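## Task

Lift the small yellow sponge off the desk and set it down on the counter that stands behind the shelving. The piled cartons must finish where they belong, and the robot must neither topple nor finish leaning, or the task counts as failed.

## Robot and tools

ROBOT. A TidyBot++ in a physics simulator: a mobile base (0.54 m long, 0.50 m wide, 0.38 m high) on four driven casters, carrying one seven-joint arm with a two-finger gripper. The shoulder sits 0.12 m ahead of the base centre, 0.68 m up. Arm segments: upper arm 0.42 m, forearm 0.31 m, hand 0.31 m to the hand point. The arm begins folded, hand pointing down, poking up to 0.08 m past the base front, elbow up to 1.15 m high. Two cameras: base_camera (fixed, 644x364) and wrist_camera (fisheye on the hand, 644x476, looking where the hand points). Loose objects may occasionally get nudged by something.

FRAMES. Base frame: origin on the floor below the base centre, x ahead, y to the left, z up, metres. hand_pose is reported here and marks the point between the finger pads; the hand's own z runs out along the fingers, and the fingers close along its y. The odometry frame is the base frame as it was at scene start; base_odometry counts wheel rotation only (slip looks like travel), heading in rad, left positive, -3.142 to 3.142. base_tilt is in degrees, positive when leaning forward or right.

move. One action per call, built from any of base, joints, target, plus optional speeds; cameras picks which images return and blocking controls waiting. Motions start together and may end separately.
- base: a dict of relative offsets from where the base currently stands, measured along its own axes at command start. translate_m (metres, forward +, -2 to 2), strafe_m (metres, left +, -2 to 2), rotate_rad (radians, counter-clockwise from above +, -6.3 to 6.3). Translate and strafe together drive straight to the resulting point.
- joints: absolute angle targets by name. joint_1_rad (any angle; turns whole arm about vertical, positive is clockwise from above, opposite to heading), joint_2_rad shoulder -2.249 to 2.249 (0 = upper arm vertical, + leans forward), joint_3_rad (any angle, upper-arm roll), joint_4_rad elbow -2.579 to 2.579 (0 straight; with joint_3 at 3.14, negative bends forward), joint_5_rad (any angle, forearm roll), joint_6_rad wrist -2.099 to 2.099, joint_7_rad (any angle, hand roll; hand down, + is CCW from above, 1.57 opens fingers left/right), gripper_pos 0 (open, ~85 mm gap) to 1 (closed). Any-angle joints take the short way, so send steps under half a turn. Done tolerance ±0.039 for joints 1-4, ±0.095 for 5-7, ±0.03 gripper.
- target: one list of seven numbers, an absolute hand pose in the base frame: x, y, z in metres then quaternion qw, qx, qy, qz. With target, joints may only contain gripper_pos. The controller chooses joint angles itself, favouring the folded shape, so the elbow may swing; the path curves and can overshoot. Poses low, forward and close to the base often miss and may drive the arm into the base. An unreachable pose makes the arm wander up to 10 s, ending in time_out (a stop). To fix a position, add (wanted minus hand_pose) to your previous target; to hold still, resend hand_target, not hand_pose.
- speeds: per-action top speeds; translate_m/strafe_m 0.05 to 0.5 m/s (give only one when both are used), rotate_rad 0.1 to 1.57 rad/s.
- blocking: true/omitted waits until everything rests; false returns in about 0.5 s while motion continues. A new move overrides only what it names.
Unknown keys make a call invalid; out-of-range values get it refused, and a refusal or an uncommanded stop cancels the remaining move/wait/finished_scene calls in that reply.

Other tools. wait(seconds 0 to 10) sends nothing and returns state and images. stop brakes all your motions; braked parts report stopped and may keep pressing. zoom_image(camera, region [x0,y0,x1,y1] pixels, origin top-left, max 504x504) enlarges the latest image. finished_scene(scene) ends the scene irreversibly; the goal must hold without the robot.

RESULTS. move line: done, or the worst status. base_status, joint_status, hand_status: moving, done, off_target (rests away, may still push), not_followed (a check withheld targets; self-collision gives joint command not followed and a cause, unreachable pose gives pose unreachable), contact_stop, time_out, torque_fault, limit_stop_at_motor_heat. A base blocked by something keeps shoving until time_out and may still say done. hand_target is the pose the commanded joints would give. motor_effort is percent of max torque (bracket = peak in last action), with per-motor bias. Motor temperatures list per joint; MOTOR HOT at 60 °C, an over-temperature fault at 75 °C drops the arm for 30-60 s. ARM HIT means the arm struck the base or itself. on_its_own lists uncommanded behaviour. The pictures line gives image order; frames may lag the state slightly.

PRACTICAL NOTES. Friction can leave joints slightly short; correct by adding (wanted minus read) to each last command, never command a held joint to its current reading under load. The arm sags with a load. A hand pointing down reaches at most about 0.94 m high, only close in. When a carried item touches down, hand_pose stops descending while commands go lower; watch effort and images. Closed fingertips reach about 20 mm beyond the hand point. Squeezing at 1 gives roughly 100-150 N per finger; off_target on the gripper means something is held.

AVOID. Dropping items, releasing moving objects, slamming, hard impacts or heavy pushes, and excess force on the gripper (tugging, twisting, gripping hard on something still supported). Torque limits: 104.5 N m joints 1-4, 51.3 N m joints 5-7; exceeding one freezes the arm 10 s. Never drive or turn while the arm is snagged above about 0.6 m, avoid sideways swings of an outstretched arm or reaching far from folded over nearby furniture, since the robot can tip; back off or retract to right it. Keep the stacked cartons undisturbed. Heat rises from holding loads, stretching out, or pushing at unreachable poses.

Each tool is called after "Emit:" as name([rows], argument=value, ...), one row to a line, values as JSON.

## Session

Emit:
move(joints={"joint_2_rad": -0.32, "joint_4_rad": -2.2, "joint_6_rad": 0.1})

Emit:
move(base={"rotate_rad": 1.4})

Emit:
move(base={"rotate_rad": 1.4})

Emit:
move(base={"rotate_rad": 1.4})

Scene clock: 1.97 s.
Motor temperatures (°C): [23 20 19 21 27 35 32]
move: done
base_odometry: x=+0.000 y=+0.000 heading=+0.000
base_tilt: forward=-0.3 right=-0.4
base_status: not commanded
joint_positions: joint_1_rad=-0.010 joint_2_rad=-0.313 joint_3_rad=+3.131 joint_4_rad=-2.221 joint_5_rad=+0.033 joint_6_rad=+0.030 joint_7_rad=+1.527 gripper_pos=+0.000
joint_status: all done
motor_effort: joint_1_rad=+0(1) joint_2_rad=-11(11) joint_3_rad=+1(1) joint_4_rad=+20(20) joint_5_rad=+0(1) joint_6_rad=+8(9) joint_7_rad=-1(2)
hand_pose: x=+0.5825 y=+0.0118 z=+0.8834 quat_wxyz=(-0.008, +0.807, +0.005, +0.590) (m; base frame)
hand_target: x=+0.5903 y=+0.0128 z=+0.9208 quat_wxyz=(-0.010, +0.777, +0.006, +0.629) (m; base frame)
hand_status: not commanded
pictures: base_camera, wrist_camera
camera_calibration:
wrist_camera: T_world_to_cam=[[0.0419993, -0.999024, 0.0136954, -0.0213029], [-0.336018, -0.0270327, -0.941467, 1.07909], [0.940919, 0.0349391, -0.336826, -0.113405], [0, 0, 0, 1]] pos_world=[0.470194, 0.011851, 0.978025]

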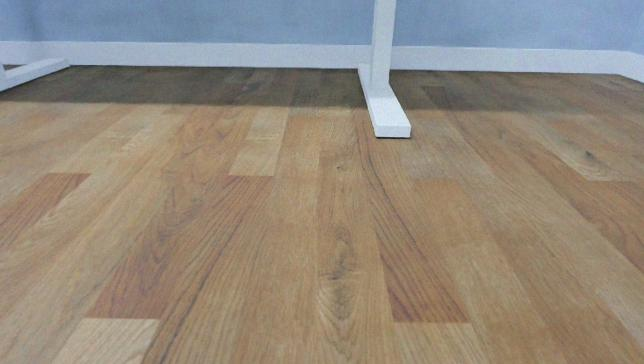

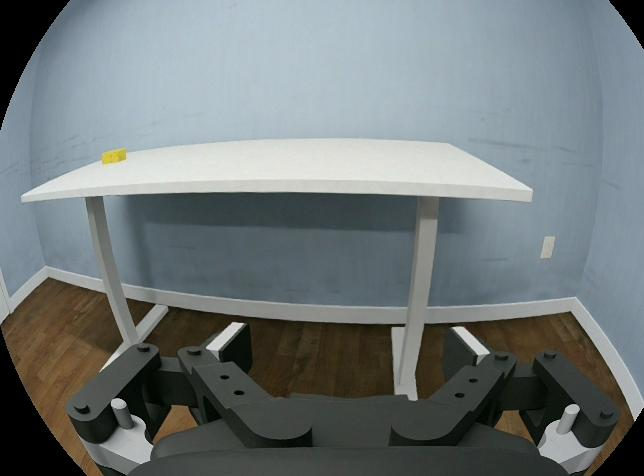

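Scene clock: 4.17 s.
Motor temperatures (°C): [23 20 19 21 27 35 32]
move: done
base_odometry: x=+0.000 y=+0.000 heading=+1.399
base_tilt: forward=-0.3 right=-0.4
base_status: done
joint_positions: joint_1_rad=-0.012 joint_2_rad=-0.313 joint_3_rad=+3.127 joint_4_rad=-2.221 joint_5_rad=+0.033 joint_6_rad=+0.034 joint_7_rad=+1.527 gripper_pos=+0.000
joint_status: not commanded
motor_effort: joint_1_rad=+0(2) joint_2_rad=-10(12) joint_3_rad=+1(2) joint_4_rad=+20(20) joint_5_rad=+0(2) joint_6_rad=+7(9) joint_7_rad=+0(2)
hand_pose: x=+0.5827 y=+0.0143 z=+0.8848 quat_wxyz=(-0.009, +0.806, +0.008, +0.592) (m; base frame)
hand_target: x=+0.5903 y=+0.0128 z=+0.9208 quat_wxyz=(-0.010, +0.777, +0.006, +0.629) (m; base frame)
hand_status: not commanded
pictures: base_camera, wrist_camera
camera_calibration:
wrist_camera: T_world_to_cam=[[0.0469154, -0.998789, 0.0147852, -0.0226936], [-0.331635, -0.0295362, -0.942945, 1.07934], [0.94224, 0.0393354, -0.332619, -0.117783], [0, 0, 0, 1]] pos_world=[0.469992, 0.0138466, 0.97892]

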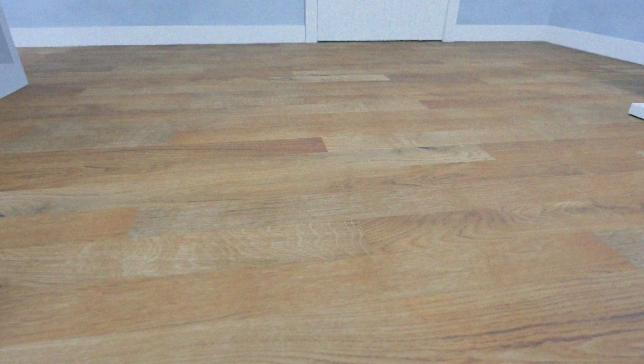

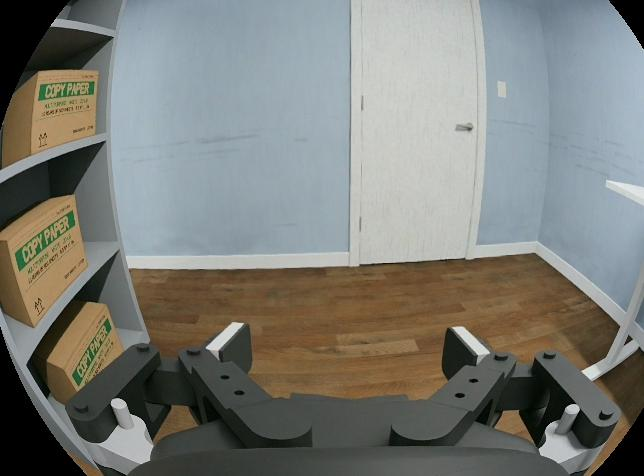

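Scene clock: 6.37 s.
Motor temperatures (°C): [23 20 19 21 27 36 32]
move: done
base_odometry: x=+0.000 y=+0.000 heading=+2.798
base_tilt: forward=-0.3 right=-0.4
base_status: done
joint_positions: joint_1_rad=-0.012 joint_2_rad=-0.313 joint_3_rad=+3.127 joint_4_rad=-2.221 joint_5_rad=+0.033 joint_6_rad=+0.034 joint_7_rad=+1.527 gripper_pos=+0.000
joint_status: not commanded
motor_effort: joint_1_rad=+0(2) joint_2_rad=-10(12) joint_3_rad=+1(2) joint_4_rad=+20(20) joint_5_rad=+1(1) joint_6_rad=+8(9) joint_7_rad=+0(2)
hand_pose: x=+0.5827 y=+0.0147 z=+0.8849 quat_wxyz=(-0.009, +0.806, +0.008, +0.592) (m; base frame)
hand_target: x=+0.5903 y=+0.0128 z=+0.9208 quat_wxyz=(-0.010, +0.777, +0.006, +0.629) (m; base frame)
hand_status: not commanded
pictures: base_camera, wrist_camera
camera_calibration:
wrist_camera: T_world_to_cam=[[0.0475749, -0.998757, 0.0148893, -0.0229082], [-0.331215, -0.0298365, -0.943083, 1.07939], [0.942355, 0.0399355, -0.332223, -0.118207], [0, 0, 0, 1]] pos_world=[0.469992, 0.014046, 0.97902]

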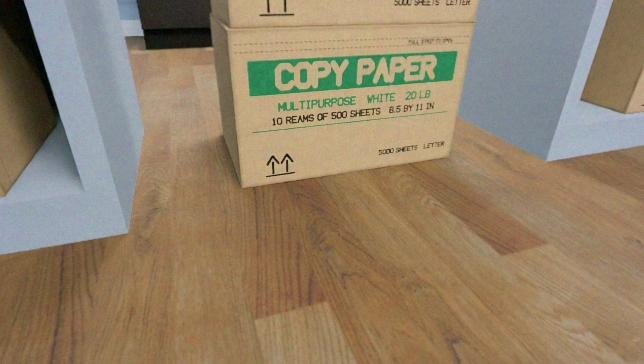

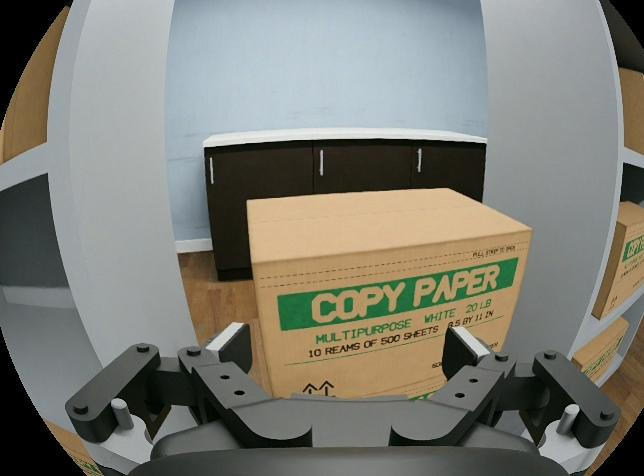

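Scene clock: 8.57 s.
Motor temperatures (°C): [23 20 19 21 27 36 32]
move: done
base_odometry: x=+0.000 y=+0.000 heading=-2.086
base_tilt: forward=-0.3 right=-0.4
base_status: done
joint_positions: joint_1_rad=-0.012 joint_2_rad=-0.313 joint_3_rad=+3.127 joint_4_rad=-2.221 joint_5_rad=+0.033 joint_6_rad=+0.034 joint_7_rad=+1.527 gripper_pos=+0.000
joint_status: not commanded
motor_effort: joint_1_rad=+0(2) joint_2_rad=-10(12) joint_3_rad=+1(3) joint_4_rad=+20(20) joint_5_rad=+0(1) joint_6_rad=+8(9) joint_7_rad=-1(2)
hand_pose: x=+0.5827 y=+0.0148 z=+0.8850 quat_wxyz=(-0.009, +0.806, +0.008, +0.592) (m; base frame)
hand_target: x=+0.5903 y=+0.0128 z=+0.9208 quat_wxyz=(-0.010, +0.777, +0.006, +0.629) (m; base frame)
hand_status: not commanded
pictures: base_camera, wrist_camera
camera_calibration:
wrist_camera: T_world_to_cam=[[0.0478872, -0.998742, 0.0148997, -0.022861], [-0.330992, -0.0299407, -0.943158, 1.07933], [0.942418, 0.0402335, -0.332009, -0.118364], [0, 0, 0, 1]] pos_world=[0.469892, 0.0142458, 0.97902]

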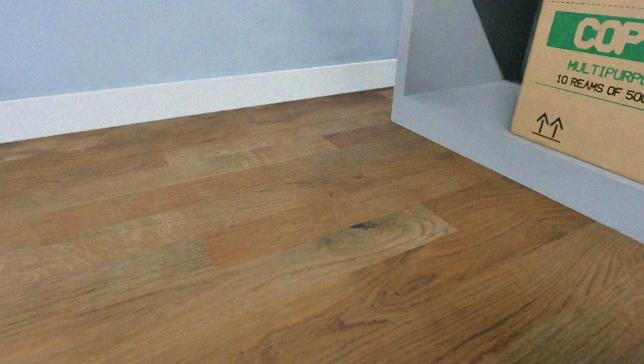

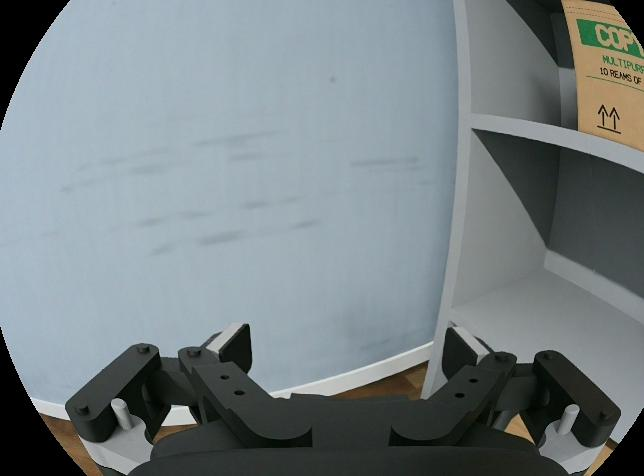

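Emit:
move(base={"rotate_rad": 0.456}, joints={"joint_1_rad": 0.0, "joint_2_rad": -0.3, "joint_3_rad": 3.14, "joint_4_rad": -1.5, "joint_5_rad": 0.0, "joint_6_rad": -1.0, "joint_7_rad": 1.57}, cameras=["base_camera"])

Emit:
move(base={"translate_m": -1.75}, cameras=["base_camera"])

Emit:
move(base={"strafe_m": 0.9})

Scene clock: 59.73 s.
Motor temperatures (°C): [23 20 19 22 27 36 31]
move: done
base_odometry: x=+0.000 y=+0.000 heading=-1.631
base_tilt: forward=-0.3 right=-0.4
base_status: done
joint_positions: joint_1_rad=-0.010 joint_2_rad=-0.313 joint_3_rad=+3.132 joint_4_rad=-1.531 joint_5_rad=+0.033 joint_6_rad=-0.930 joint_7_rad=+1.528 gripper_pos=+0.000
joint_status: all done
motor_effort: joint_1_rad=+0(2) joint_2_rad=-10(13) joint_3_rad=+1(3) joint_4_rad=+19(22) joint_5_rad=+1(2) joint_6_rad=+7(9) joint_7_rad=+0(2)
hand_pose: x=+0.5453 y=+0.0024 z=+1.0211 quat_wxyz=(+0.003, +0.879, -0.007, +0.477) (m; base frame)
hand_target: x=+0.5393 y=+0.0021 z=+1.0145 quat_wxyz=(+0.000, +0.891, +0.000, +0.454) (m; base frame)
hand_status: not commanded
pictures: base_camera

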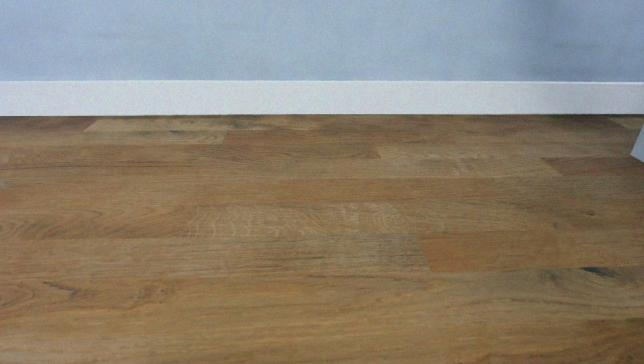

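Scene clock: 64.60 s.
Motor temperatures (°C): [23 20 19 22 27 36 31]
move: done
base_odometry: x=+0.106 y=+1.747 heading=-1.630
base_tilt: forward=-0.3 right=-0.4
base_status: done
joint_positions: joint_1_rad=-0.010 joint_2_rad=-0.307 joint_3_rad=+3.132 joint_4_rad=-1.529 joint_5_rad=+0.033 joint_6_rad=-0.935 joint_7_rad=+1.528 gripper_pos=+0.000
joint_status: not commanded
motor_effort: joint_1_rad=+0(1) joint_2_rad=-10(13) joint_3_rad=+1(1) joint_4_rad=+19(20) joint_5_rad=+1(2) joint_6_rad=+6(8) joint_7_rad=-1(1)
hand_pose: x=+0.5466 y=+0.0022 z=+1.0180 quat_wxyz=(+0.003, +0.881, -0.007, +0.473) (m; base frame)
hand_target: x=+0.5393 y=+0.0021 z=+1.0145 quat_wxyz=(+0.000, +0.891, +0.000, +0.454) (m; base frame)
hand_status: not commanded
pictures: base_camera

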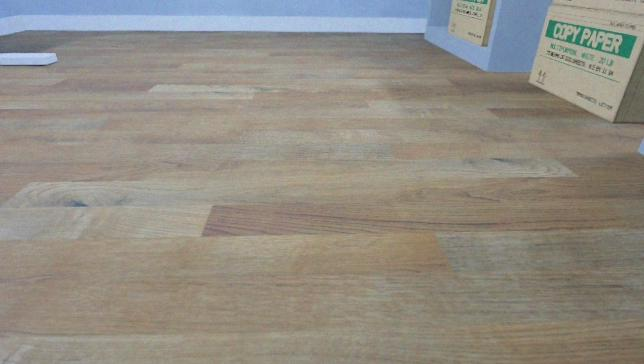

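Scene clock: 67.80 s.
Motor temperatures (°C): [23 20 19 22 27 36 31]
move: done
base_odometry: x=+1.004 y=+1.694 heading=-1.630
base_tilt: forward=-0.3 right=-0.4
base_status: done
joint_positions: joint_1_rad=-0.008 joint_2_rad=-0.307 joint_3_rad=+3.136 joint_4_rad=-1.529 joint_5_rad=+0.033 joint_6_rad=-0.935 joint_7_rad=+1.528 gripper_pos=+0.000
joint_status: not commanded
motor_effort: joint_1_rad=+0(1) joint_2_rad=-10(12) joint_3_rad=+1(2) joint_4_rad=+19(20) joint_5_rad=+0(3) joint_6_rad=+7(8) joint_7_rad=-1(2)
hand_pose: x=+0.5467 y=-0.0007 z=+1.0180 quat_wxyz=(+0.004, +0.881, -0.010, +0.473) (m; base frame)
hand_target: x=+0.5393 y=+0.0021 z=+1.0145 quat_wxyz=(+0.000, +0.891, +0.000, +0.454) (m; base frame)
hand_status: not commanded
pictures: base_camera, wrist_camera
camera_calibration:
wrist_camera: T_world_to_cam=[[0.00684463, -0.999923, 0.010319, -0.0114609], [-0.581962, -0.0123749, -0.813121, 1.19729], [0.813187, -0.000439776, -0.582003, 0.285551], [0, 0, 0, 1]] pos_world=[0.464651, 0.00348194, 1.13985]

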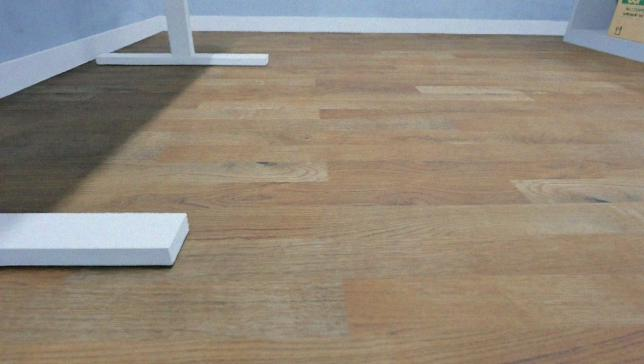

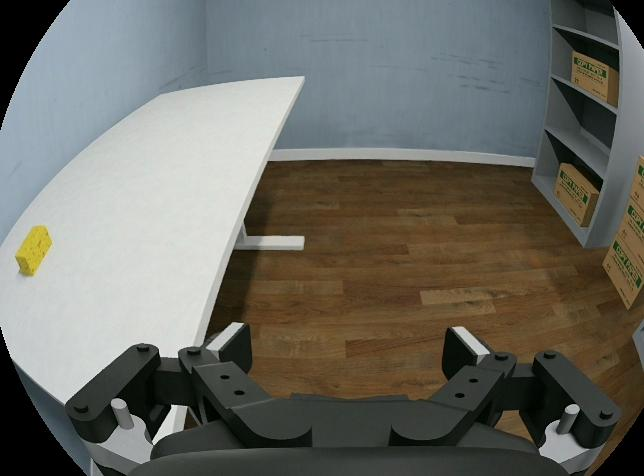

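Emit:
move(base={"translate_m": 0.22, "strafe_m": 0.48})

Scene clock: 86.40 s.
Motor temperatures (°C): [23 20 19 22 27 35 31]
move: done
base_odometry: x=+1.470 y=+1.446 heading=-1.629
base_tilt: forward=-0.3 right=-0.4
base_status: done
joint_positions: joint_1_rad=-0.007 joint_2_rad=-0.305 joint_3_rad=+3.135 joint_4_rad=-1.529 joint_5_rad=+0.033 joint_6_rad=-0.935 joint_7_rad=+1.528 gripper_pos=+0.000
joint_status: not commanded
motor_effort: joint_1_rad=+0(1) joint_2_rad=-10(12) joint_3_rad=+0(3) joint_4_rad=+19(20) joint_5_rad=+0(2) joint_6_rad=+7(8) joint_7_rad=-1(2)
hand_pose: x=+0.5473 y=-0.0006 z=+1.0173 quat_wxyz=(+0.004, +0.882, -0.010, +0.472) (m; base frame)
hand_target: x=+0.5393 y=+0.0021 z=+1.0145 quat_wxyz=(+0.000, +0.891, +0.000, +0.454) (m; base frame)
hand_status: not commanded
pictures: base_camera, wrist_camera
camera_calibration:
wrist_camera: T_world_to_cam=[[0.00672447, -0.999925, 0.0102832, -0.011364], [-0.583476, -0.0122749, -0.812038, 1.1968], [0.812103, -0.000539501, -0.583514, 0.286699], [0, 0, 0, 1]] pos_world=[0.465551, 0.00348206, 1.13925]

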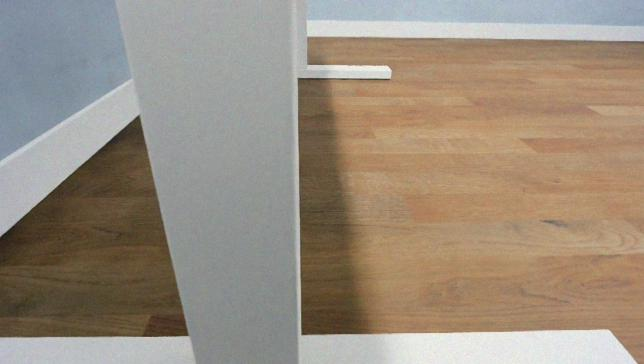

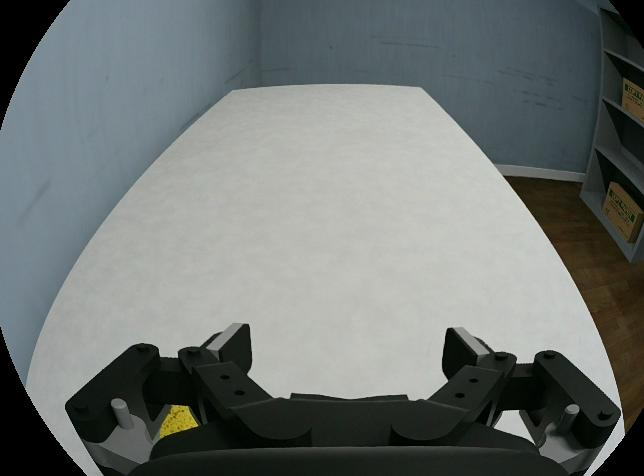

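Emit:
move(joints={"joint_1_rad": -0.282, "joint_2_rad": 0.267, "joint_3_rad": 3.14, "joint_4_rad": -0.72, "joint_5_rad": 0.0, "joint_6_rad": -2.03, "joint_7_rad": 1.57}, cameras=["wrist_camera"])

Scene clock: 95.97 s.
Motor temperatures (°C): [23 20 19 22 27 35 31]
move: done
base_odometry: x=+1.470 y=+1.446 heading=-1.629
base_tilt: forward=-0.3 right=-0.4
base_status: not commanded
joint_positions: joint_1_rad=-0.270 joint_2_rad=+0.248 joint_3_rad=+3.135 joint_4_rad=-0.751 joint_5_rad=+0.033 joint_6_rad=-1.960 joint_7_rad=+1.528 gripper_pos=+0.000
joint_status: all done
motor_effort: joint_1_rad=+0(1) joint_2_rad=-26(28) joint_3_rad=+0(2) joint_4_rad=+14(21) joint_5_rad=+0(2) joint_6_rad=+1(8) joint_7_rad=+0(2)
hand_pose: x=+0.5292 y=+0.1076 z=+0.9541 quat_wxyz=(-0.001, +0.990, +0.109, +0.093) (m; base frame)
hand_target: x=+0.5142 y=+0.1164 z=+0.9520 quat_wxyz=(-0.009, +0.988, +0.141, +0.062) (m; base frame)
hand_status: not commanded
pictures: wrist_camera
camera_calibration:
wrist_camera: T_world_to_cam=[[0.243565, -0.96986, 0.0069002, -0.0276908], [-0.958854, -0.241858, -0.148674, 0.726764], [0.145862, 0.0295954, -0.988862, 1.00071], [0, 0, 0, 1]] pos_world=[0.557641, 0.119301, 1.0978]

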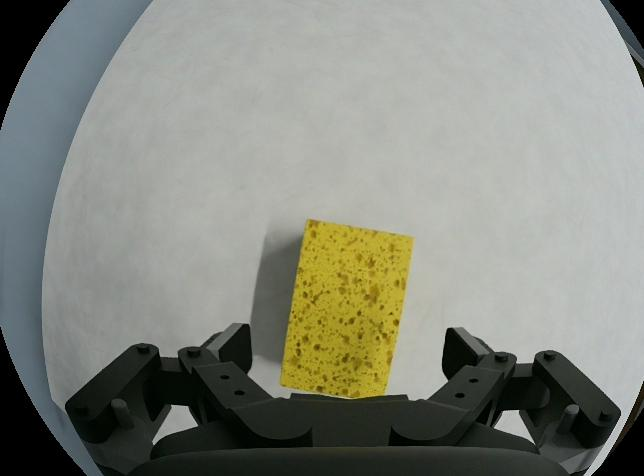

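Emit:
move(joints={"joint_1_rad": -0.28, "joint_2_rad": 0.32, "joint_3_rad": 3.14, "joint_4_rad": -0.75, "joint_5_rad": 0.0, "joint_6_rad": -2.06, "joint_7_rad": 1.335}, cameras=["wrist_camera"])

Scene clock: 115.63 s.
Motor temperatures (°C): [23 20 19 22 27 35 31]
move: done
base_odometry: x=+1.470 y=+1.446 heading=-1.629
base_tilt: forward=-0.3 right=-0.4
base_status: not commanded
joint_positions: joint_1_rad=-0.270 joint_2_rad=+0.307 joint_3_rad=+3.135 joint_4_rad=-0.750 joint_5_rad=+0.033 joint_6_rad=-1.994 joint_7_rad=+1.355 gripper_pos=+0.000
joint_status: all done
motor_effort: joint_1_rad=+0(1) joint_2_rad=-28(31) joint_3_rad=+0(1) joint_4_rad=+14(15) joint_5_rad=+0(2) joint_6_rad=+0(2) joint_7_rad=+0(1)
hand_pose: x=+0.5339 y=+0.1090 z=+0.9272 quat_wxyz=(+0.002, +0.999, +0.023, +0.047) (m; base frame)
hand_target: x=+0.5141 y=+0.1156 z=+0.9209 quat_wxyz=(-0.002, +1.000, +0.023, +0.006) (m; base frame)
hand_status: not commanded
pictures: wrist_camera
camera_calibration:
wrist_camera: T_world_to_cam=[[0.0733148, -0.997283, -0.00711853, 0.0795289], [-0.99564, -0.0727775, -0.0583496, 0.645019], [0.057673, 0.0113654, -0.998271, 1.03116], [0, 0, 0, 1]] pos_world=[0.576906, 0.114536, 1.06757]

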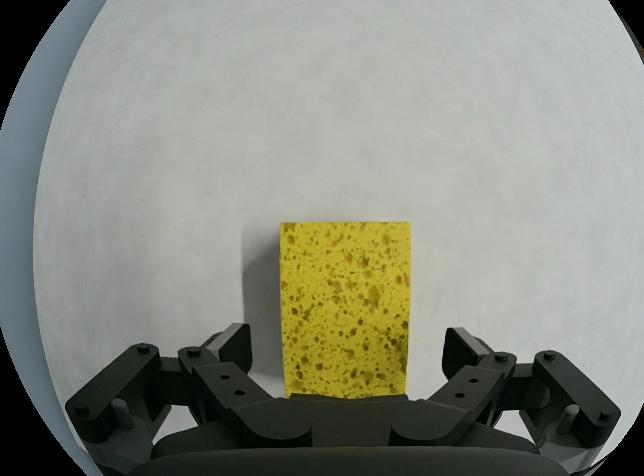

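Emit:
move(joints={"joint_1_rad": -0.28, "joint_2_rad": 0.375, "joint_3_rad": 3.14, "joint_4_rad": -0.765, "joint_5_rad": 0.0, "joint_6_rad": -2.075, "joint_7_rad": 1.335}, cameras=["wrist_camera"])

Scene clock: 121.90 s.
Motor temperatures (°C): [23 20 19 22 27 35 31]
move: done
base_odometry: x=+1.470 y=+1.446 heading=-1.629
base_tilt: forward=-0.3 right=-0.4
base_status: not commanded
joint_positions: joint_1_rad=-0.270 joint_2_rad=+0.362 joint_3_rad=+3.135 joint_4_rad=-0.753 joint_5_rad=+0.033 joint_6_rad=-2.009 joint_7_rad=+1.355 gripper_pos=+0.000
joint_status: all done
motor_effort: joint_1_rad=+0(1) joint_2_rad=-30(33) joint_3_rad=+0(1) joint_4_rad=+14(15) joint_5_rad=+0(2) joint_6_rad=-1(2) joint_7_rad=+0(2)
hand_pose: x=+0.5414 y=+0.1111 z=+0.9029 quat_wxyz=(+0.011, +1.000, +0.023, +0.012) (m; base frame)
hand_target: x=+0.5192 y=+0.1170 z=+0.8941 quat_wxyz=(+0.009, +0.999, +0.023, -0.036) (m; base frame)
hand_status: not commanded
pictures: wrist_camera
camera_calibration:
wrist_camera: T_world_to_cam=[[0.0729272, -0.997315, 0.00662591, 0.0687302], [-0.997278, -0.0728491, 0.0113466, 0.58912], [-0.0108334, -0.00743535, -0.999914, 1.04704], [0, 0, 0, 1]] pos_world=[0.593847, 0.119248, 1.03981]

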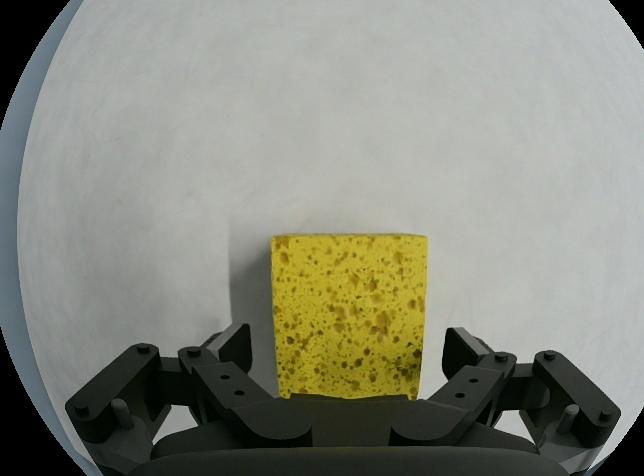

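Emit:
move(joints={"joint_2_rad": 0.398, "joint_4_rad": -0.77}, cameras=["wrist_camera"])

Scene clock: 129.90 s.
Motor temperatures (°C): [23 20 19 22 27 35 31]
move: done
base_odometry: x=+1.470 y=+1.446 heading=-1.629
base_tilt: forward=-0.3 right=-0.4
base_status: not commanded
joint_positions: joint_1_rad=-0.270 joint_2_rad=+0.378 joint_3_rad=+3.135 joint_4_rad=-0.754 joint_5_rad=+0.033 joint_6_rad=-2.009 joint_7_rad=+1.355 gripper_pos=+0.000
joint_status: all done
motor_effort: joint_1_rad=+0(0) joint_2_rad=-31(32) joint_3_rad=+0(0) joint_4_rad=+15(15) joint_5_rad=+0(1) joint_6_rad=-1(1) joint_7_rad=-1(1)
hand_pose: x=+0.5446 y=+0.1120 z=+0.8953 quat_wxyz=(+0.013, +1.000, +0.023, +0.004) (m; base frame)
hand_target: x=+0.5228 y=+0.1180 z=+0.8832 quat_wxyz=(+0.013, +0.998, +0.023, -0.049) (m; base frame)
hand_status: not commanded
pictures: wrist_camera
camera_calibration:
wrist_camera: T_world_to_cam=[[0.0730584, -0.997276, 0.0101586, 0.0661495], [-0.996934, -0.0727394, 0.0288509, 0.576648], [-0.0280333, -0.0122353, -0.999532, 1.04911], [0, 0, 0, 1]] pos_world=[0.599457, 0.120751, 1.03131]

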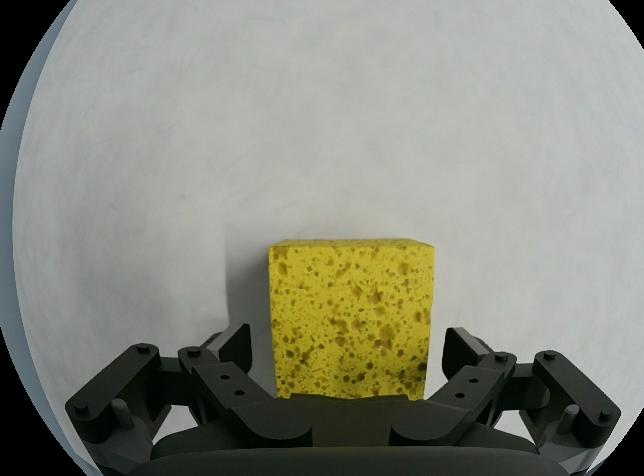

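Emit:
move(joints={"gripper_pos": 0.37}, cameras=["wrist_camera"])

Emit:
move(joints={"joint_2_rad": 0.34, "joint_4_rad": -0.76}, cameras=["wrist_camera"])

Scene clock: 135.03 s.
Motor temperatures (°C): [23 20 19 22 27 35 31]
move: done
base_odometry: x=+1.470 y=+1.446 heading=-1.629
base_tilt: forward=-0.3 right=-0.4
base_status: not commanded
joint_positions: joint_1_rad=-0.270 joint_2_rad=+0.376 joint_3_rad=+3.135 joint_4_rad=-0.755 joint_5_rad=+0.033 joint_6_rad=-2.010 joint_7_rad=+1.355 gripper_pos=+0.361
joint_status: all done
motor_effort: joint_1_rad=-1(1) joint_2_rad=-26(31) joint_3_rad=+0(0) joint_4_rad=+11(15) joint_5_rad=+1(2) joint_6_rad=-1(2) joint_7_rad=-1(1)
hand_pose: x=+0.5437 y=+0.1117 z=+0.8960 quat_wxyz=(+0.013, +1.000, +0.023, +0.004) (m; base frame)
hand_target: x=+0.5228 y=+0.1180 z=+0.8832 quat_wxyz=(+0.013, +0.998, +0.023, -0.049) (m; base frame)
hand_status: not commanded
pictures: wrist_camera
camera_calibration:
wrist_camera: T_world_to_cam=[[0.0730516, -0.997277, 0.0100955, 0.0660843], [-0.996948, -0.0727405, 0.0283453, 0.576144], [-0.0275338, -0.0121354, -0.999547, 1.04959], [0, 0, 0, 1]] pos_world=[0.598457, 0.12055, 1.03211]

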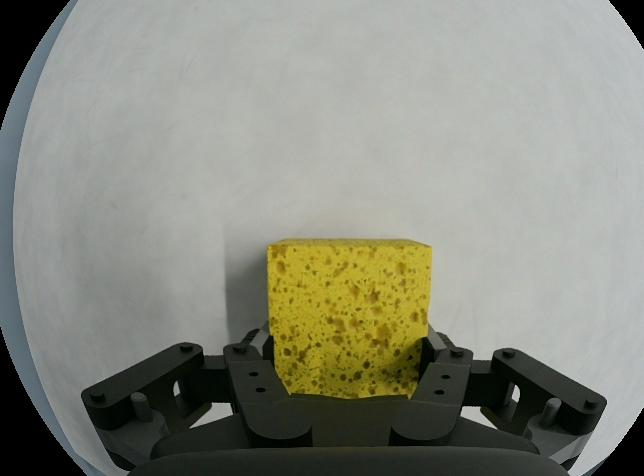

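Scene clock: 135.93 s.
Motor temperatures (°C): [23 20 19 22 27 35 31]
move: done
base_odometry: x=+1.470 y=+1.446 heading=-1.629
base_tilt: forward=-0.3 right=-0.4
base_status: not commanded
joint_positions: joint_1_rad=-0.270 joint_2_rad=+0.338 joint_3_rad=+3.135 joint_4_rad=-0.755 joint_5_rad=+0.033 joint_6_rad=-2.010 joint_7_rad=+1.355 gripper_pos=+0.361
joint_status: all done
motor_effort: joint_1_rad=+0(0) joint_2_rad=-29(34) joint_3_rad=+0(0) joint_4_rad=+14(16) joint_5_rad=+0(1) joint_6_rad=+0(1) joint_7_rad=+1(1)
hand_pose: x=+0.5353 y=+0.1094 z=+0.9124 quat_wxyz=(+0.009, +0.999, +0.023, +0.022) (m; base frame)
hand_target: x=+0.5126 y=+0.1151 z=+0.9100 quat_wxyz=(+0.004, +1.000, +0.023, -0.016) (m; base frame)
hand_status: not commanded
pictures: wrist_camera
camera_calibration:
wrist_camera: T_world_to_cam=[[0.0728376, -0.99734, 0.00283166, 0.0709321], [-0.99731, -0.0728584, -0.00808158, 0.600663], [0.00826639, -0.0022354, -0.999963, 1.04578], [0, 0, 0, 1]] pos_world=[0.585235, 0.116844, 1.0504]

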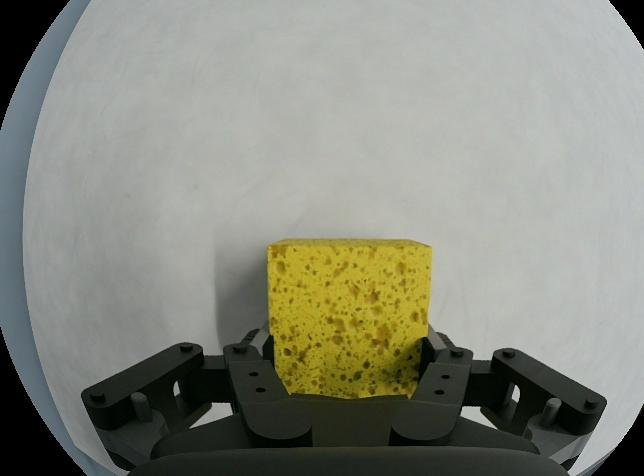

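Emit:
move(joints={"joint_1_rad": 0.0, "joint_2_rad": -0.1, "joint_4_rad": -1.2, "joint_7_rad": 1.57, "gripper_pos": 0.43}, cameras=[])

Emit:
move(base={"translate_m": -0.15, "strafe_m": -1.3}, cameras=["wrist_camera"])

Emit:
move(base={"rotate_rad": -1.572})

Scene clock: 148.97 s.
Motor temperatures (°C): [23 20 19 22 27 35 31]
move: off_target
base_odometry: x=+1.470 y=+1.446 heading=-1.629
base_tilt: forward=-0.3 right=-0.4
base_status: not commanded
joint_positions: joint_1_rad=-0.012 joint_2_rad=-0.102 joint_3_rad=+3.135 joint_4_rad=-1.180 joint_5_rad=+0.033 joint_6_rad=-2.014 joint_7_rad=+1.526 gripper_pos=+0.400
joint_status: gripper_pos off_target (ended at +0.400, target +0.430); the others done
motor_effort: joint_1_rad=+0(1) joint_2_rad=-12(32) joint_3_rad=+0(1) joint_4_rad=+14(16) joint_5_rad=+1(2) joint_6_rad=+0(1) joint_7_rad=-1(1)
hand_pose: x=+0.3686 y=-0.0031 z=+0.9382 quat_wxyz=(+0.014, +0.999, -0.021, +0.025) (m; base frame)
hand_target: x=+0.3467 y=+0.0018 z=+0.9319 quat_wxyz=(+0.000, +1.000, +0.000, -0.017) (m; base frame)
hand_status: not commanded
pictures: none
No camera images: "cameras" was empty.

Scene clock: 152.93 s.
Motor temperatures (°C): [23 20 19 22 27 35 31]
move: done
base_odometry: x=+0.181 y=+1.672 heading=-1.629
base_tilt: forward=-0.3 right=-0.4
base_status: done
joint_positions: joint_1_rad=-0.007 joint_2_rad=-0.103 joint_3_rad=+3.137 joint_4_rad=-1.183 joint_5_rad=+0.032 joint_6_rad=-2.014 joint_7_rad=+1.527 gripper_pos=+0.400
joint_status: not commanded
motor_effort: joint_1_rad=+0(1) joint_2_rad=-12(15) joint_3_rad=+0(2) joint_4_rad=+14(15) joint_5_rad=-1(2) joint_6_rad=-1(1) joint_7_rad=+0(2)
hand_pose: x=+0.3680 y=-0.0046 z=+0.9376 quat_wxyz=(+0.014, +0.999, -0.023, +0.024) (m; base frame)
hand_target: x=+0.3467 y=+0.0018 z=+0.9319 quat_wxyz=(+0.000, +1.000, +0.000, -0.017) (m; base frame)
hand_status: not commanded
pictures: wrist_camera
camera_calibration:
wrist_camera: T_world_to_cam=[[-0.0189052, -0.99975, 0.0119357, -0.00533883], [-0.999737, 0.0187468, -0.0132461, 0.431752], [0.0130191, -0.012183, -0.999841, 1.07028], [0, 0, 0, 1]] pos_world=[0.417603, -0.000392295, 1.07589]

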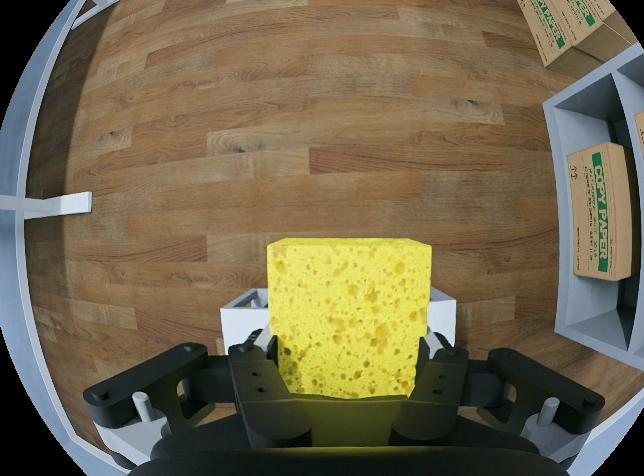

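Scene clock: 155.23 s.
Motor temperatures (°C): [23 20 19 22 27 35 31]
move: done
base_odometry: x=+0.181 y=+1.672 heading=+3.083
base_tilt: forward=-0.3 right=-0.4
base_status: done
joint_positions: joint_1_rad=-0.004 joint_2_rad=-0.102 joint_3_rad=+3.140 joint_4_rad=-1.183 joint_5_rad=+0.032 joint_6_rad=-2.014 joint_7_rad=+1.527 gripper_pos=+0.400
joint_status: not commanded
motor_effort: joint_1_rad=+0(1) joint_2_rad=-12(15) joint_3_rad=+0(2) joint_4_rad=+15(15) joint_5_rad=+0(2) joint_6_rad=+0(1) joint_7_rad=+0(2)
hand_pose: x=+0.3679 y=-0.0063 z=+0.9376 quat_wxyz=(+0.014, +0.999, -0.026, +0.024) (m; base frame)
hand_target: x=+0.3467 y=+0.0018 z=+0.9319 quat_wxyz=(+0.000, +1.000, +0.000, -0.017) (m; base frame)
hand_status: not commanded
pictures: base_camera, wrist_camera
camera_calibration:
wrist_camera: T_world_to_cam=[[-0.0256987, -0.999603, 0.0115386, -0.00426857], [-0.999588, 0.0255473, -0.0130866, 0.431582], [0.0127867, -0.0118702, -0.999848, 1.07025], [0, 0, 0, 1]] pos_world=[0.417609, -0.00258849, 1.07579]

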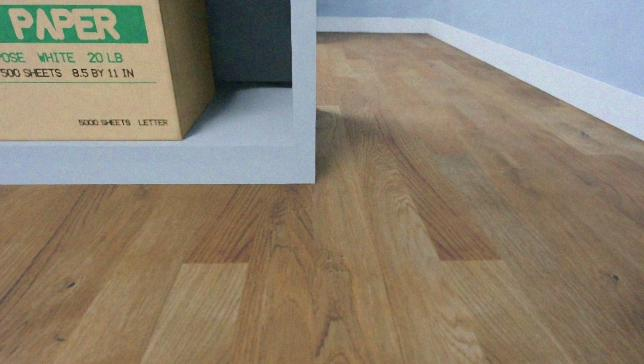

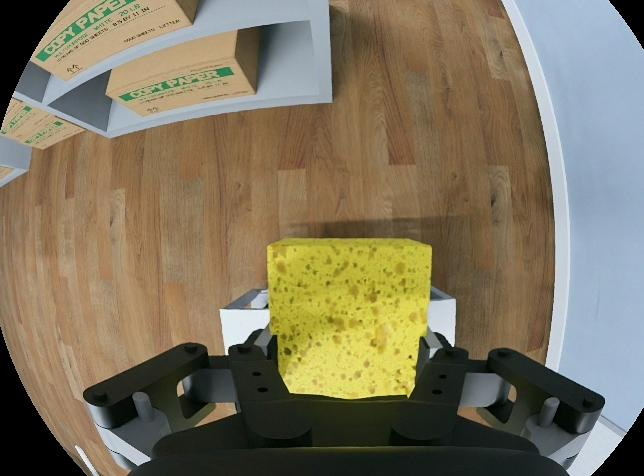

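Emit:
move(base={"strafe_m": -0.36, "translate_m": 0.25}, cameras=["base_camera"])

Scene clock: 165.10 s.
Motor temperatures (°C): [23 20 19 22 27 35 31]
move: done
base_odometry: x=-0.047 y=+2.046 heading=+3.083
base_tilt: forward=-0.3 right=-0.4
base_status: done
joint_positions: joint_1_rad=-0.002 joint_2_rad=-0.100 joint_3_rad=+3.142 joint_4_rad=-1.183 joint_5_rad=+0.032 joint_6_rad=-2.014 joint_7_rad=+1.527 gripper_pos=+0.400
joint_status: not commanded
motor_effort: joint_1_rad=+0(2) joint_2_rad=-13(16) joint_3_rad=+0(2) joint_4_rad=+14(15) joint_5_rad=+1(2) joint_6_rad=+0(1) joint_7_rad=+0(2)
hand_pose: x=+0.3684 y=-0.0071 z=+0.9369 quat_wxyz=(+0.014, +0.999, -0.028, +0.022) (m; base frame)
hand_target: x=+0.3467 y=+0.0018 z=+0.9319 quat_wxyz=(+0.000, +1.000, +0.000, -0.017) (m; base frame)
hand_status: not commanded
pictures: base_camera

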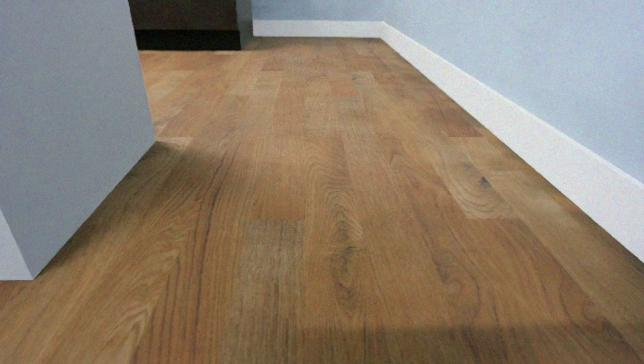

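Emit:
move(base={"rotate_rad": 0.022, "strafe_m": -0.055, "translate_m": 0.1}, cameras=["base_camera"])

Emit:
move(base={"translate_m": 1.4})

Scene clock: 174.47 s.
Motor temperatures (°C): [23 20 19 22 27 35 31]
move: done
base_odometry: x=-0.144 y=+2.107 heading=+3.105
base_tilt: forward=-0.3 right=-0.4
base_status: done
joint_positions: joint_1_rad=-0.003 joint_2_rad=-0.098 joint_3_rad=+3.140 joint_4_rad=-1.184 joint_5_rad=+0.032 joint_6_rad=-2.015 joint_7_rad=+1.527 gripper_pos=+0.400
joint_status: not commanded
motor_effort: joint_1_rad=+0(1) joint_2_rad=-12(16) joint_3_rad=+0(2) joint_4_rad=+15(15) joint_5_rad=+0(2) joint_6_rad=+0(1) joint_7_rad=+0(2)
hand_pose: x=+0.3687 y=-0.0066 z=+0.9360 quat_wxyz=(+0.014, +0.999, -0.027, +0.020) (m; base frame)
hand_target: x=+0.3467 y=+0.0018 z=+0.9319 quat_wxyz=(+0.000, +1.000, +0.000, -0.017) (m; base frame)
hand_status: not commanded
pictures: base_camera

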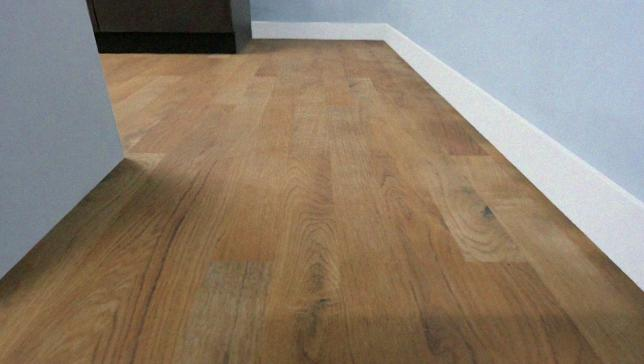

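Scene clock: 178.67 s.
Motor temperatures (°C): [23 20 19 22 27 35 31]
move: done
base_odometry: x=-1.543 y=+2.159 heading=+3.104
base_tilt: forward=-0.3 right=-0.4
base_status: done
joint_positions: joint_1_rad=-0.003 joint_2_rad=-0.101 joint_3_rad=+3.140 joint_4_rad=-1.184 joint_5_rad=+0.032 joint_6_rad=-2.015 joint_7_rad=+1.527 gripper_pos=+0.400
joint_status: not commanded
motor_effort: joint_1_rad=+0(1) joint_2_rad=-13(16) joint_3_rad=+0(1) joint_4_rad=+14(15) joint_5_rad=+1(2) joint_6_rad=+0(1) joint_7_rad=-1(1)
hand_pose: x=+0.3676 y=-0.0066 z=+0.9368 quat_wxyz=(+0.014, +0.999, -0.027, +0.022) (m; base frame)
hand_target: x=+0.3467 y=+0.0018 z=+0.9319 quat_wxyz=(+0.000, +1.000, +0.000, -0.017) (m; base frame)
hand_status: not commanded
pictures: base_camera, wrist_camera
camera_calibration:
wrist_camera: T_world_to_cam=[[-0.0270495, -0.99957, 0.0113266, -0.00385598], [-0.999596, 0.0269472, -0.00908992, 0.427594], [0.00878079, -0.0115679, -0.999895, 1.07097], [0, 0, 0, 1]] pos_world=[0.417912, -0.00298786, 1.07479]

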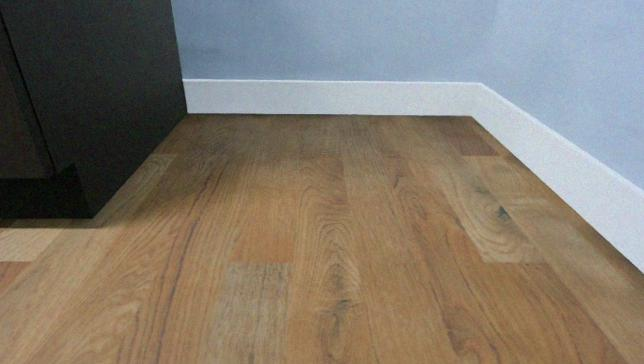

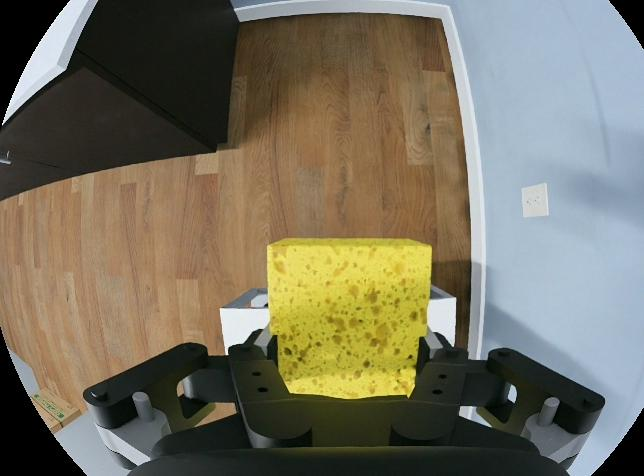

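Emit:
move(base={"strafe_m": 0.65})

Scene clock: 186.10 s.
Motor temperatures (°C): [23 20 19 22 27 35 31]
move: done
base_odometry: x=-1.568 y=+1.509 heading=+3.104
base_tilt: forward=-0.3 right=-0.4
base_status: done
joint_positions: joint_1_rad=-0.002 joint_2_rad=-0.101 joint_3_rad=+3.140 joint_4_rad=-1.184 joint_5_rad=+0.032 joint_6_rad=-2.015 joint_7_rad=+1.528 gripper_pos=+0.400
joint_status: not commanded
motor_effort: joint_1_rad=+0(2) joint_2_rad=-12(13) joint_3_rad=+0(2) joint_4_rad=+14(15) joint_5_rad=+0(2) joint_6_rad=-1(1) joint_7_rad=-1(2)
hand_pose: x=+0.3676 y=-0.0067 z=+0.9368 quat_wxyz=(+0.014, +0.999, -0.027, +0.022) (m; base frame)
hand_target: x=+0.3467 y=+0.0018 z=+0.9319 quat_wxyz=(+0.000, +1.000, +0.000, -0.017) (m; base frame)
hand_status: not commanded
pictures: base_camera, wrist_camera
camera_calibration:
wrist_camera: T_world_to_cam=[[-0.0272478, -0.999566, 0.0112272, -0.00376616], [-0.999591, 0.0271475, -0.00898855, 0.427486], [0.00867986, -0.0114675, -0.999897, 1.07102], [0, 0, 0, 1]] pos_world=[0.417913, -0.0030878, 1.07479]

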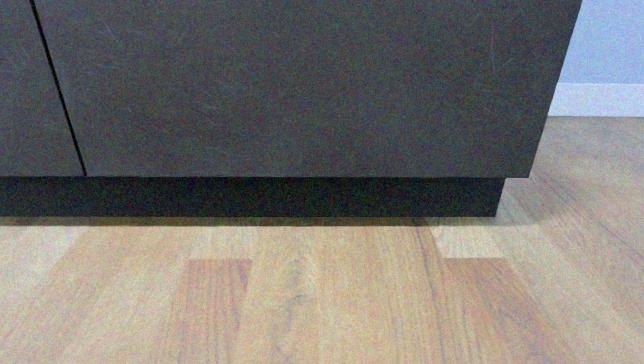

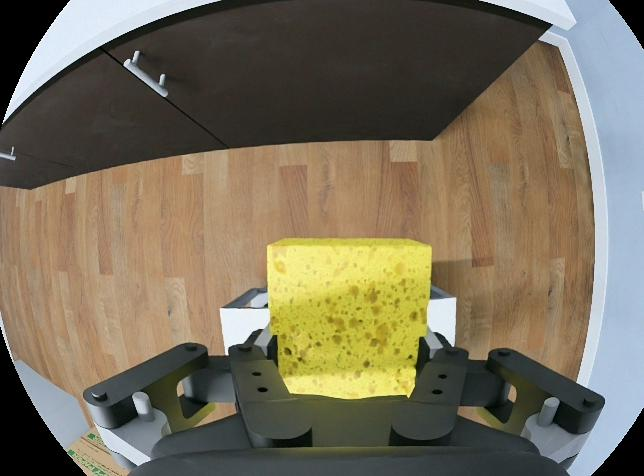

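Emit:
move(base={"translate_m": 0.35}, speeds={"translate_m": 0.3}, cameras=[])

Emit:
move(joints={"joint_1_rad": 0.0, "joint_2_rad": 0.165, "joint_4_rad": -0.96, "joint_6_rad": -1.90, "joint_7_rad": 1.57}, cameras=["wrist_camera"])

Emit:
move(joints={"joint_2_rad": 0.172, "joint_4_rad": -1.05, "joint_6_rad": -1.90}, cameras=["wrist_camera"])

Scene clock: 197.33 s.
Motor temperatures (°C): [23 20 19 22 27 35 31]
move: done
base_odometry: x=-1.917 y=+1.522 heading=+3.105
base_tilt: forward=-0.3 right=-0.4
base_status: done
joint_positions: joint_1_rad=-0.002 joint_2_rad=-0.102 joint_3_rad=+3.140 joint_4_rad=-1.185 joint_5_rad=+0.032 joint_6_rad=-2.016 joint_7_rad=+1.528 gripper_pos=+0.400
joint_status: not commanded
motor_effort: joint_1_rad=-1(1) joint_2_rad=-12(16) joint_3_rad=+0(1) joint_4_rad=+15(15) joint_5_rad=+1(1) joint_6_rad=+0(1) joint_7_rad=-1(2)
hand_pose: x=+0.3673 y=-0.0067 z=+0.9368 quat_wxyz=(+0.014, +0.999, -0.027, +0.022) (m; base frame)
hand_target: x=+0.3467 y=+0.0018 z=+0.9319 quat_wxyz=(+0.000, +1.000, +0.000, -0.017) (m; base frame)
hand_status: not commanded
pictures: none
No camera images: "cameras" was empty.

Scene clock: 198.90 s.
Motor temperatures (°C): [23 20 19 22 27 35 31]
move: done
base_odometry: x=-1.917 y=+1.522 heading=+3.105
base_tilt: forward=-0.2 right=-0.4
base_status: not commanded
joint_positions: joint_1_rad=-0.002 joint_2_rad=+0.160 joint_3_rad=+3.140 joint_4_rad=-0.991 joint_5_rad=+0.032 joint_6_rad=-1.959 joint_7_rad=+1.528 gripper_pos=+0.400
joint_status: all done
motor_effort: joint_1_rad=+0(1) joint_2_rad=-23(26) joint_3_rad=+0(1) joint_4_rad=+15(16) joint_5_rad=+0(2) joint_6_rad=+0(2) joint_7_rad=-1(1)
hand_pose: x=+0.4827 y=-0.0066 z=+0.9143 quat_wxyz=(+0.014, +0.999, -0.026, +0.016) (m; base frame)
hand_target: x=+0.5079 y=+0.0019 z=+0.9232 quat_wxyz=(+0.000, +0.998, +0.000, +0.058) (m; base frame)
hand_status: not commanded
pictures: wrist_camera
camera_calibration:
wrist_camera: T_world_to_cam=[[-0.0255099, -0.999603, 0.0119509, -0.00171809], [-0.999669, 0.0255475, 0.00300813, 0.531349], [-0.00331226, -0.0118702, -0.999924, 1.05336], [0, 0, 0, 1]] pos_world=[0.534619, -0.00278849, 1.0517]

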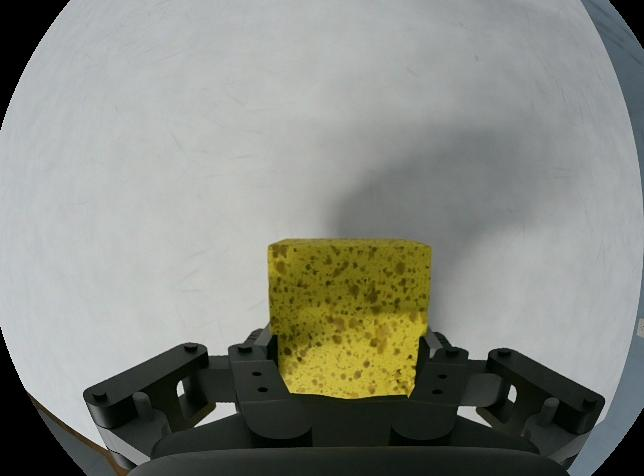

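Scene clock: 199.80 s.
Motor temperatures (°C): [23 20 19 22 27 35 31]
move: done
base_odometry: x=-1.917 y=+1.522 heading=+3.105
base_tilt: forward=-0.3 right=-0.4
base_status: not commanded
joint_positions: joint_1_rad=-0.002 joint_2_rad=+0.161 joint_3_rad=+3.140 joint_4_rad=-1.040 joint_5_rad=+0.032 joint_6_rad=-1.959 joint_7_rad=+1.528 gripper_pos=+0.400
joint_status: all done
motor_effort: joint_1_rad=+0(1) joint_2_rad=-23(25) joint_3_rad=+0(1) joint_4_rad=+15(16) joint_5_rad=+0(2) joint_6_rad=+0(2) joint_7_rad=+0(1)
hand_pose: x=+0.4736 y=-0.0066 z=+0.8998 quat_wxyz=(+0.015, +1.000, -0.026, -0.009) (m; base frame)
hand_target: x=+0.4925 y=+0.0019 z=+0.8926 quat_wxyz=(+0.000, +1.000, +0.000, +0.010) (m; base frame)
hand_status: not commanded
pictures: wrist_camera
camera_calibration:
wrist_camera: T_world_to_cam=[[-0.024875, -0.999601, 0.0134037, -0.00351265], [-0.998284, 0.0255487, 0.0526843, 0.476912], [-0.0530057, -0.0120702, -0.998521, 1.06107], [0, 0, 0, 1]] pos_world=[0.532249, -0.00288837, 1.03443]

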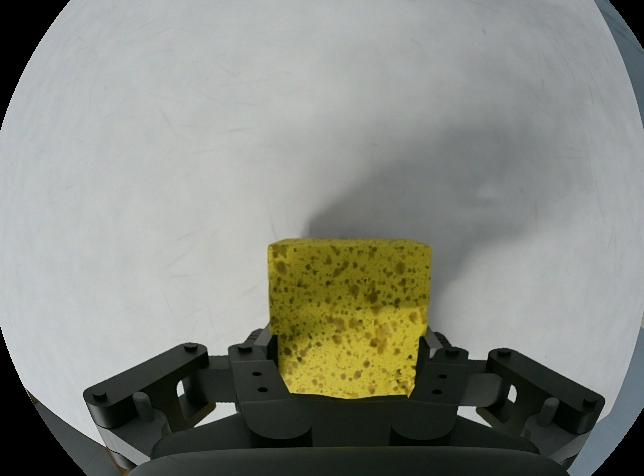

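Emit:
move(joints={"joint_2_rad": 0.174, "joint_4_rad": -1.08, "joint_6_rad": -1.85}, cameras=["wrist_camera"])

Scene clock: 205.43 s.
Motor temperatures (°C): [23 20 19 22 27 35 31]
move: done
base_odometry: x=-1.917 y=+1.522 heading=+3.105
base_tilt: forward=-0.3 right=-0.4
base_status: not commanded
joint_positions: joint_1_rad=-0.002 joint_2_rad=+0.162 joint_3_rad=+3.140 joint_4_rad=-1.067 joint_5_rad=+0.032 joint_6_rad=-1.911 joint_7_rad=+1.528 gripper_pos=+0.400
joint_status: all done
motor_effort: joint_1_rad=+0(1) joint_2_rad=-23(25) joint_3_rad=+0(1) joint_4_rad=+15(17) joint_5_rad=+1(2) joint_6_rad=+0(2) joint_7_rad=+0(1)
hand_pose: x=+0.4835 y=-0.0067 z=+0.8912 quat_wxyz=(+0.015, +1.000, -0.025, +0.001) (m; base frame)
hand_target: x=+0.5022 y=+0.0019 z=+0.8831 quat_wxyz=(+0.000, +1.000, +0.000, +0.019) (m; base frame)
hand_status: not commanded
pictures: wrist_camera
camera_calibration:
wrist_camera: T_world_to_cam=[[-0.0237141, -0.999629, 0.0133712, -0.00372433], [-0.999157, 0.0241469, 0.0331916, 0.505063], [-0.0335022, -0.0125728, -0.99936, 1.0443], [0, 0, 0, 1]] pos_world=[0.539536, -0.00278889, 1.02691]

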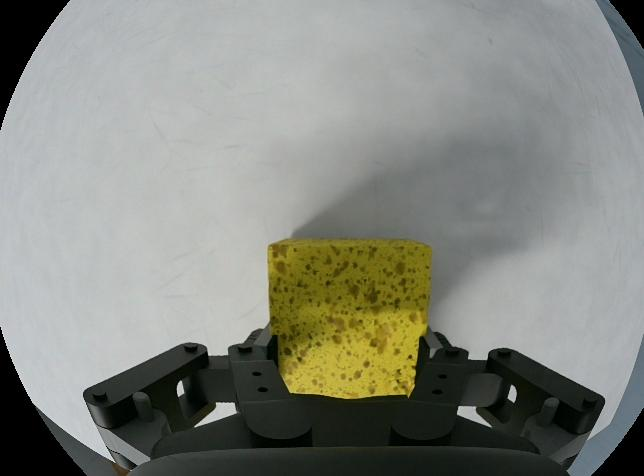

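Emit:
move(joints={"joint_2_rad": 0.174, "joint_4_rad": -1.097}, cameras=["wrist_camera"])

Scene clock: 208.57 s.
Motor temperatures (°C): [23 20 19 22 27 35 31]
move: done
base_odometry: x=-1.917 y=+1.522 heading=+3.105
base_tilt: forward=-0.3 right=-0.4
base_status: not commanded
joint_positions: joint_1_rad=-0.002 joint_2_rad=+0.161 joint_3_rad=+3.140 joint_4_rad=-1.078 joint_5_rad=+0.032 joint_6_rad=-1.910 joint_7_rad=+1.528 gripper_pos=+0.400
joint_status: all done
motor_effort: joint_1_rad=+0(1) joint_2_rad=-21(24) joint_3_rad=+0(0) joint_4_rad=+13(16) joint_5_rad=+1(1) joint_6_rad=-1(2) joint_7_rad=+0(1)
hand_pose: x=+0.4814 y=-0.0067 z=+0.8882 quat_wxyz=(+0.015, +1.000, -0.025, -0.003) (m; base frame)
hand_target: x=+0.4986 y=+0.0019 z=+0.8778 quat_wxyz=(+0.000, +1.000, +0.000, +0.010) (m; base frame)
hand_status: not commanded
pictures: wrist_camera
camera_calibration:
wrist_camera: T_world_to_cam=[[-0.0234941, -0.999631, 0.0136706, -0.00412606], [-0.998837, 0.0240469, 0.0417867, 0.495216], [-0.0421, -0.0126729, -0.999033, 1.04507], [0, 0, 0, 1]] pos_world=[0.538541, -0.00278889, 1.02342]

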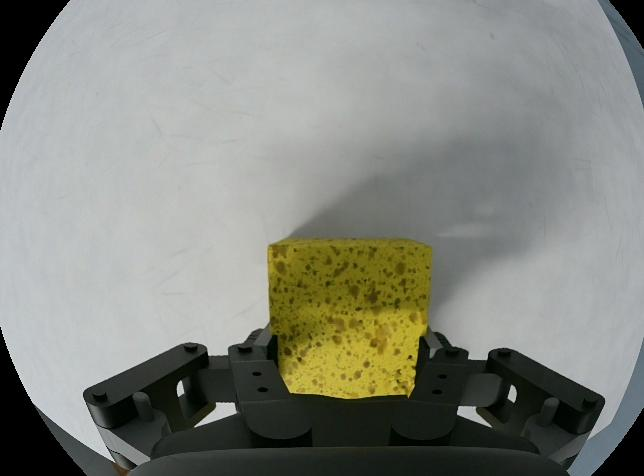

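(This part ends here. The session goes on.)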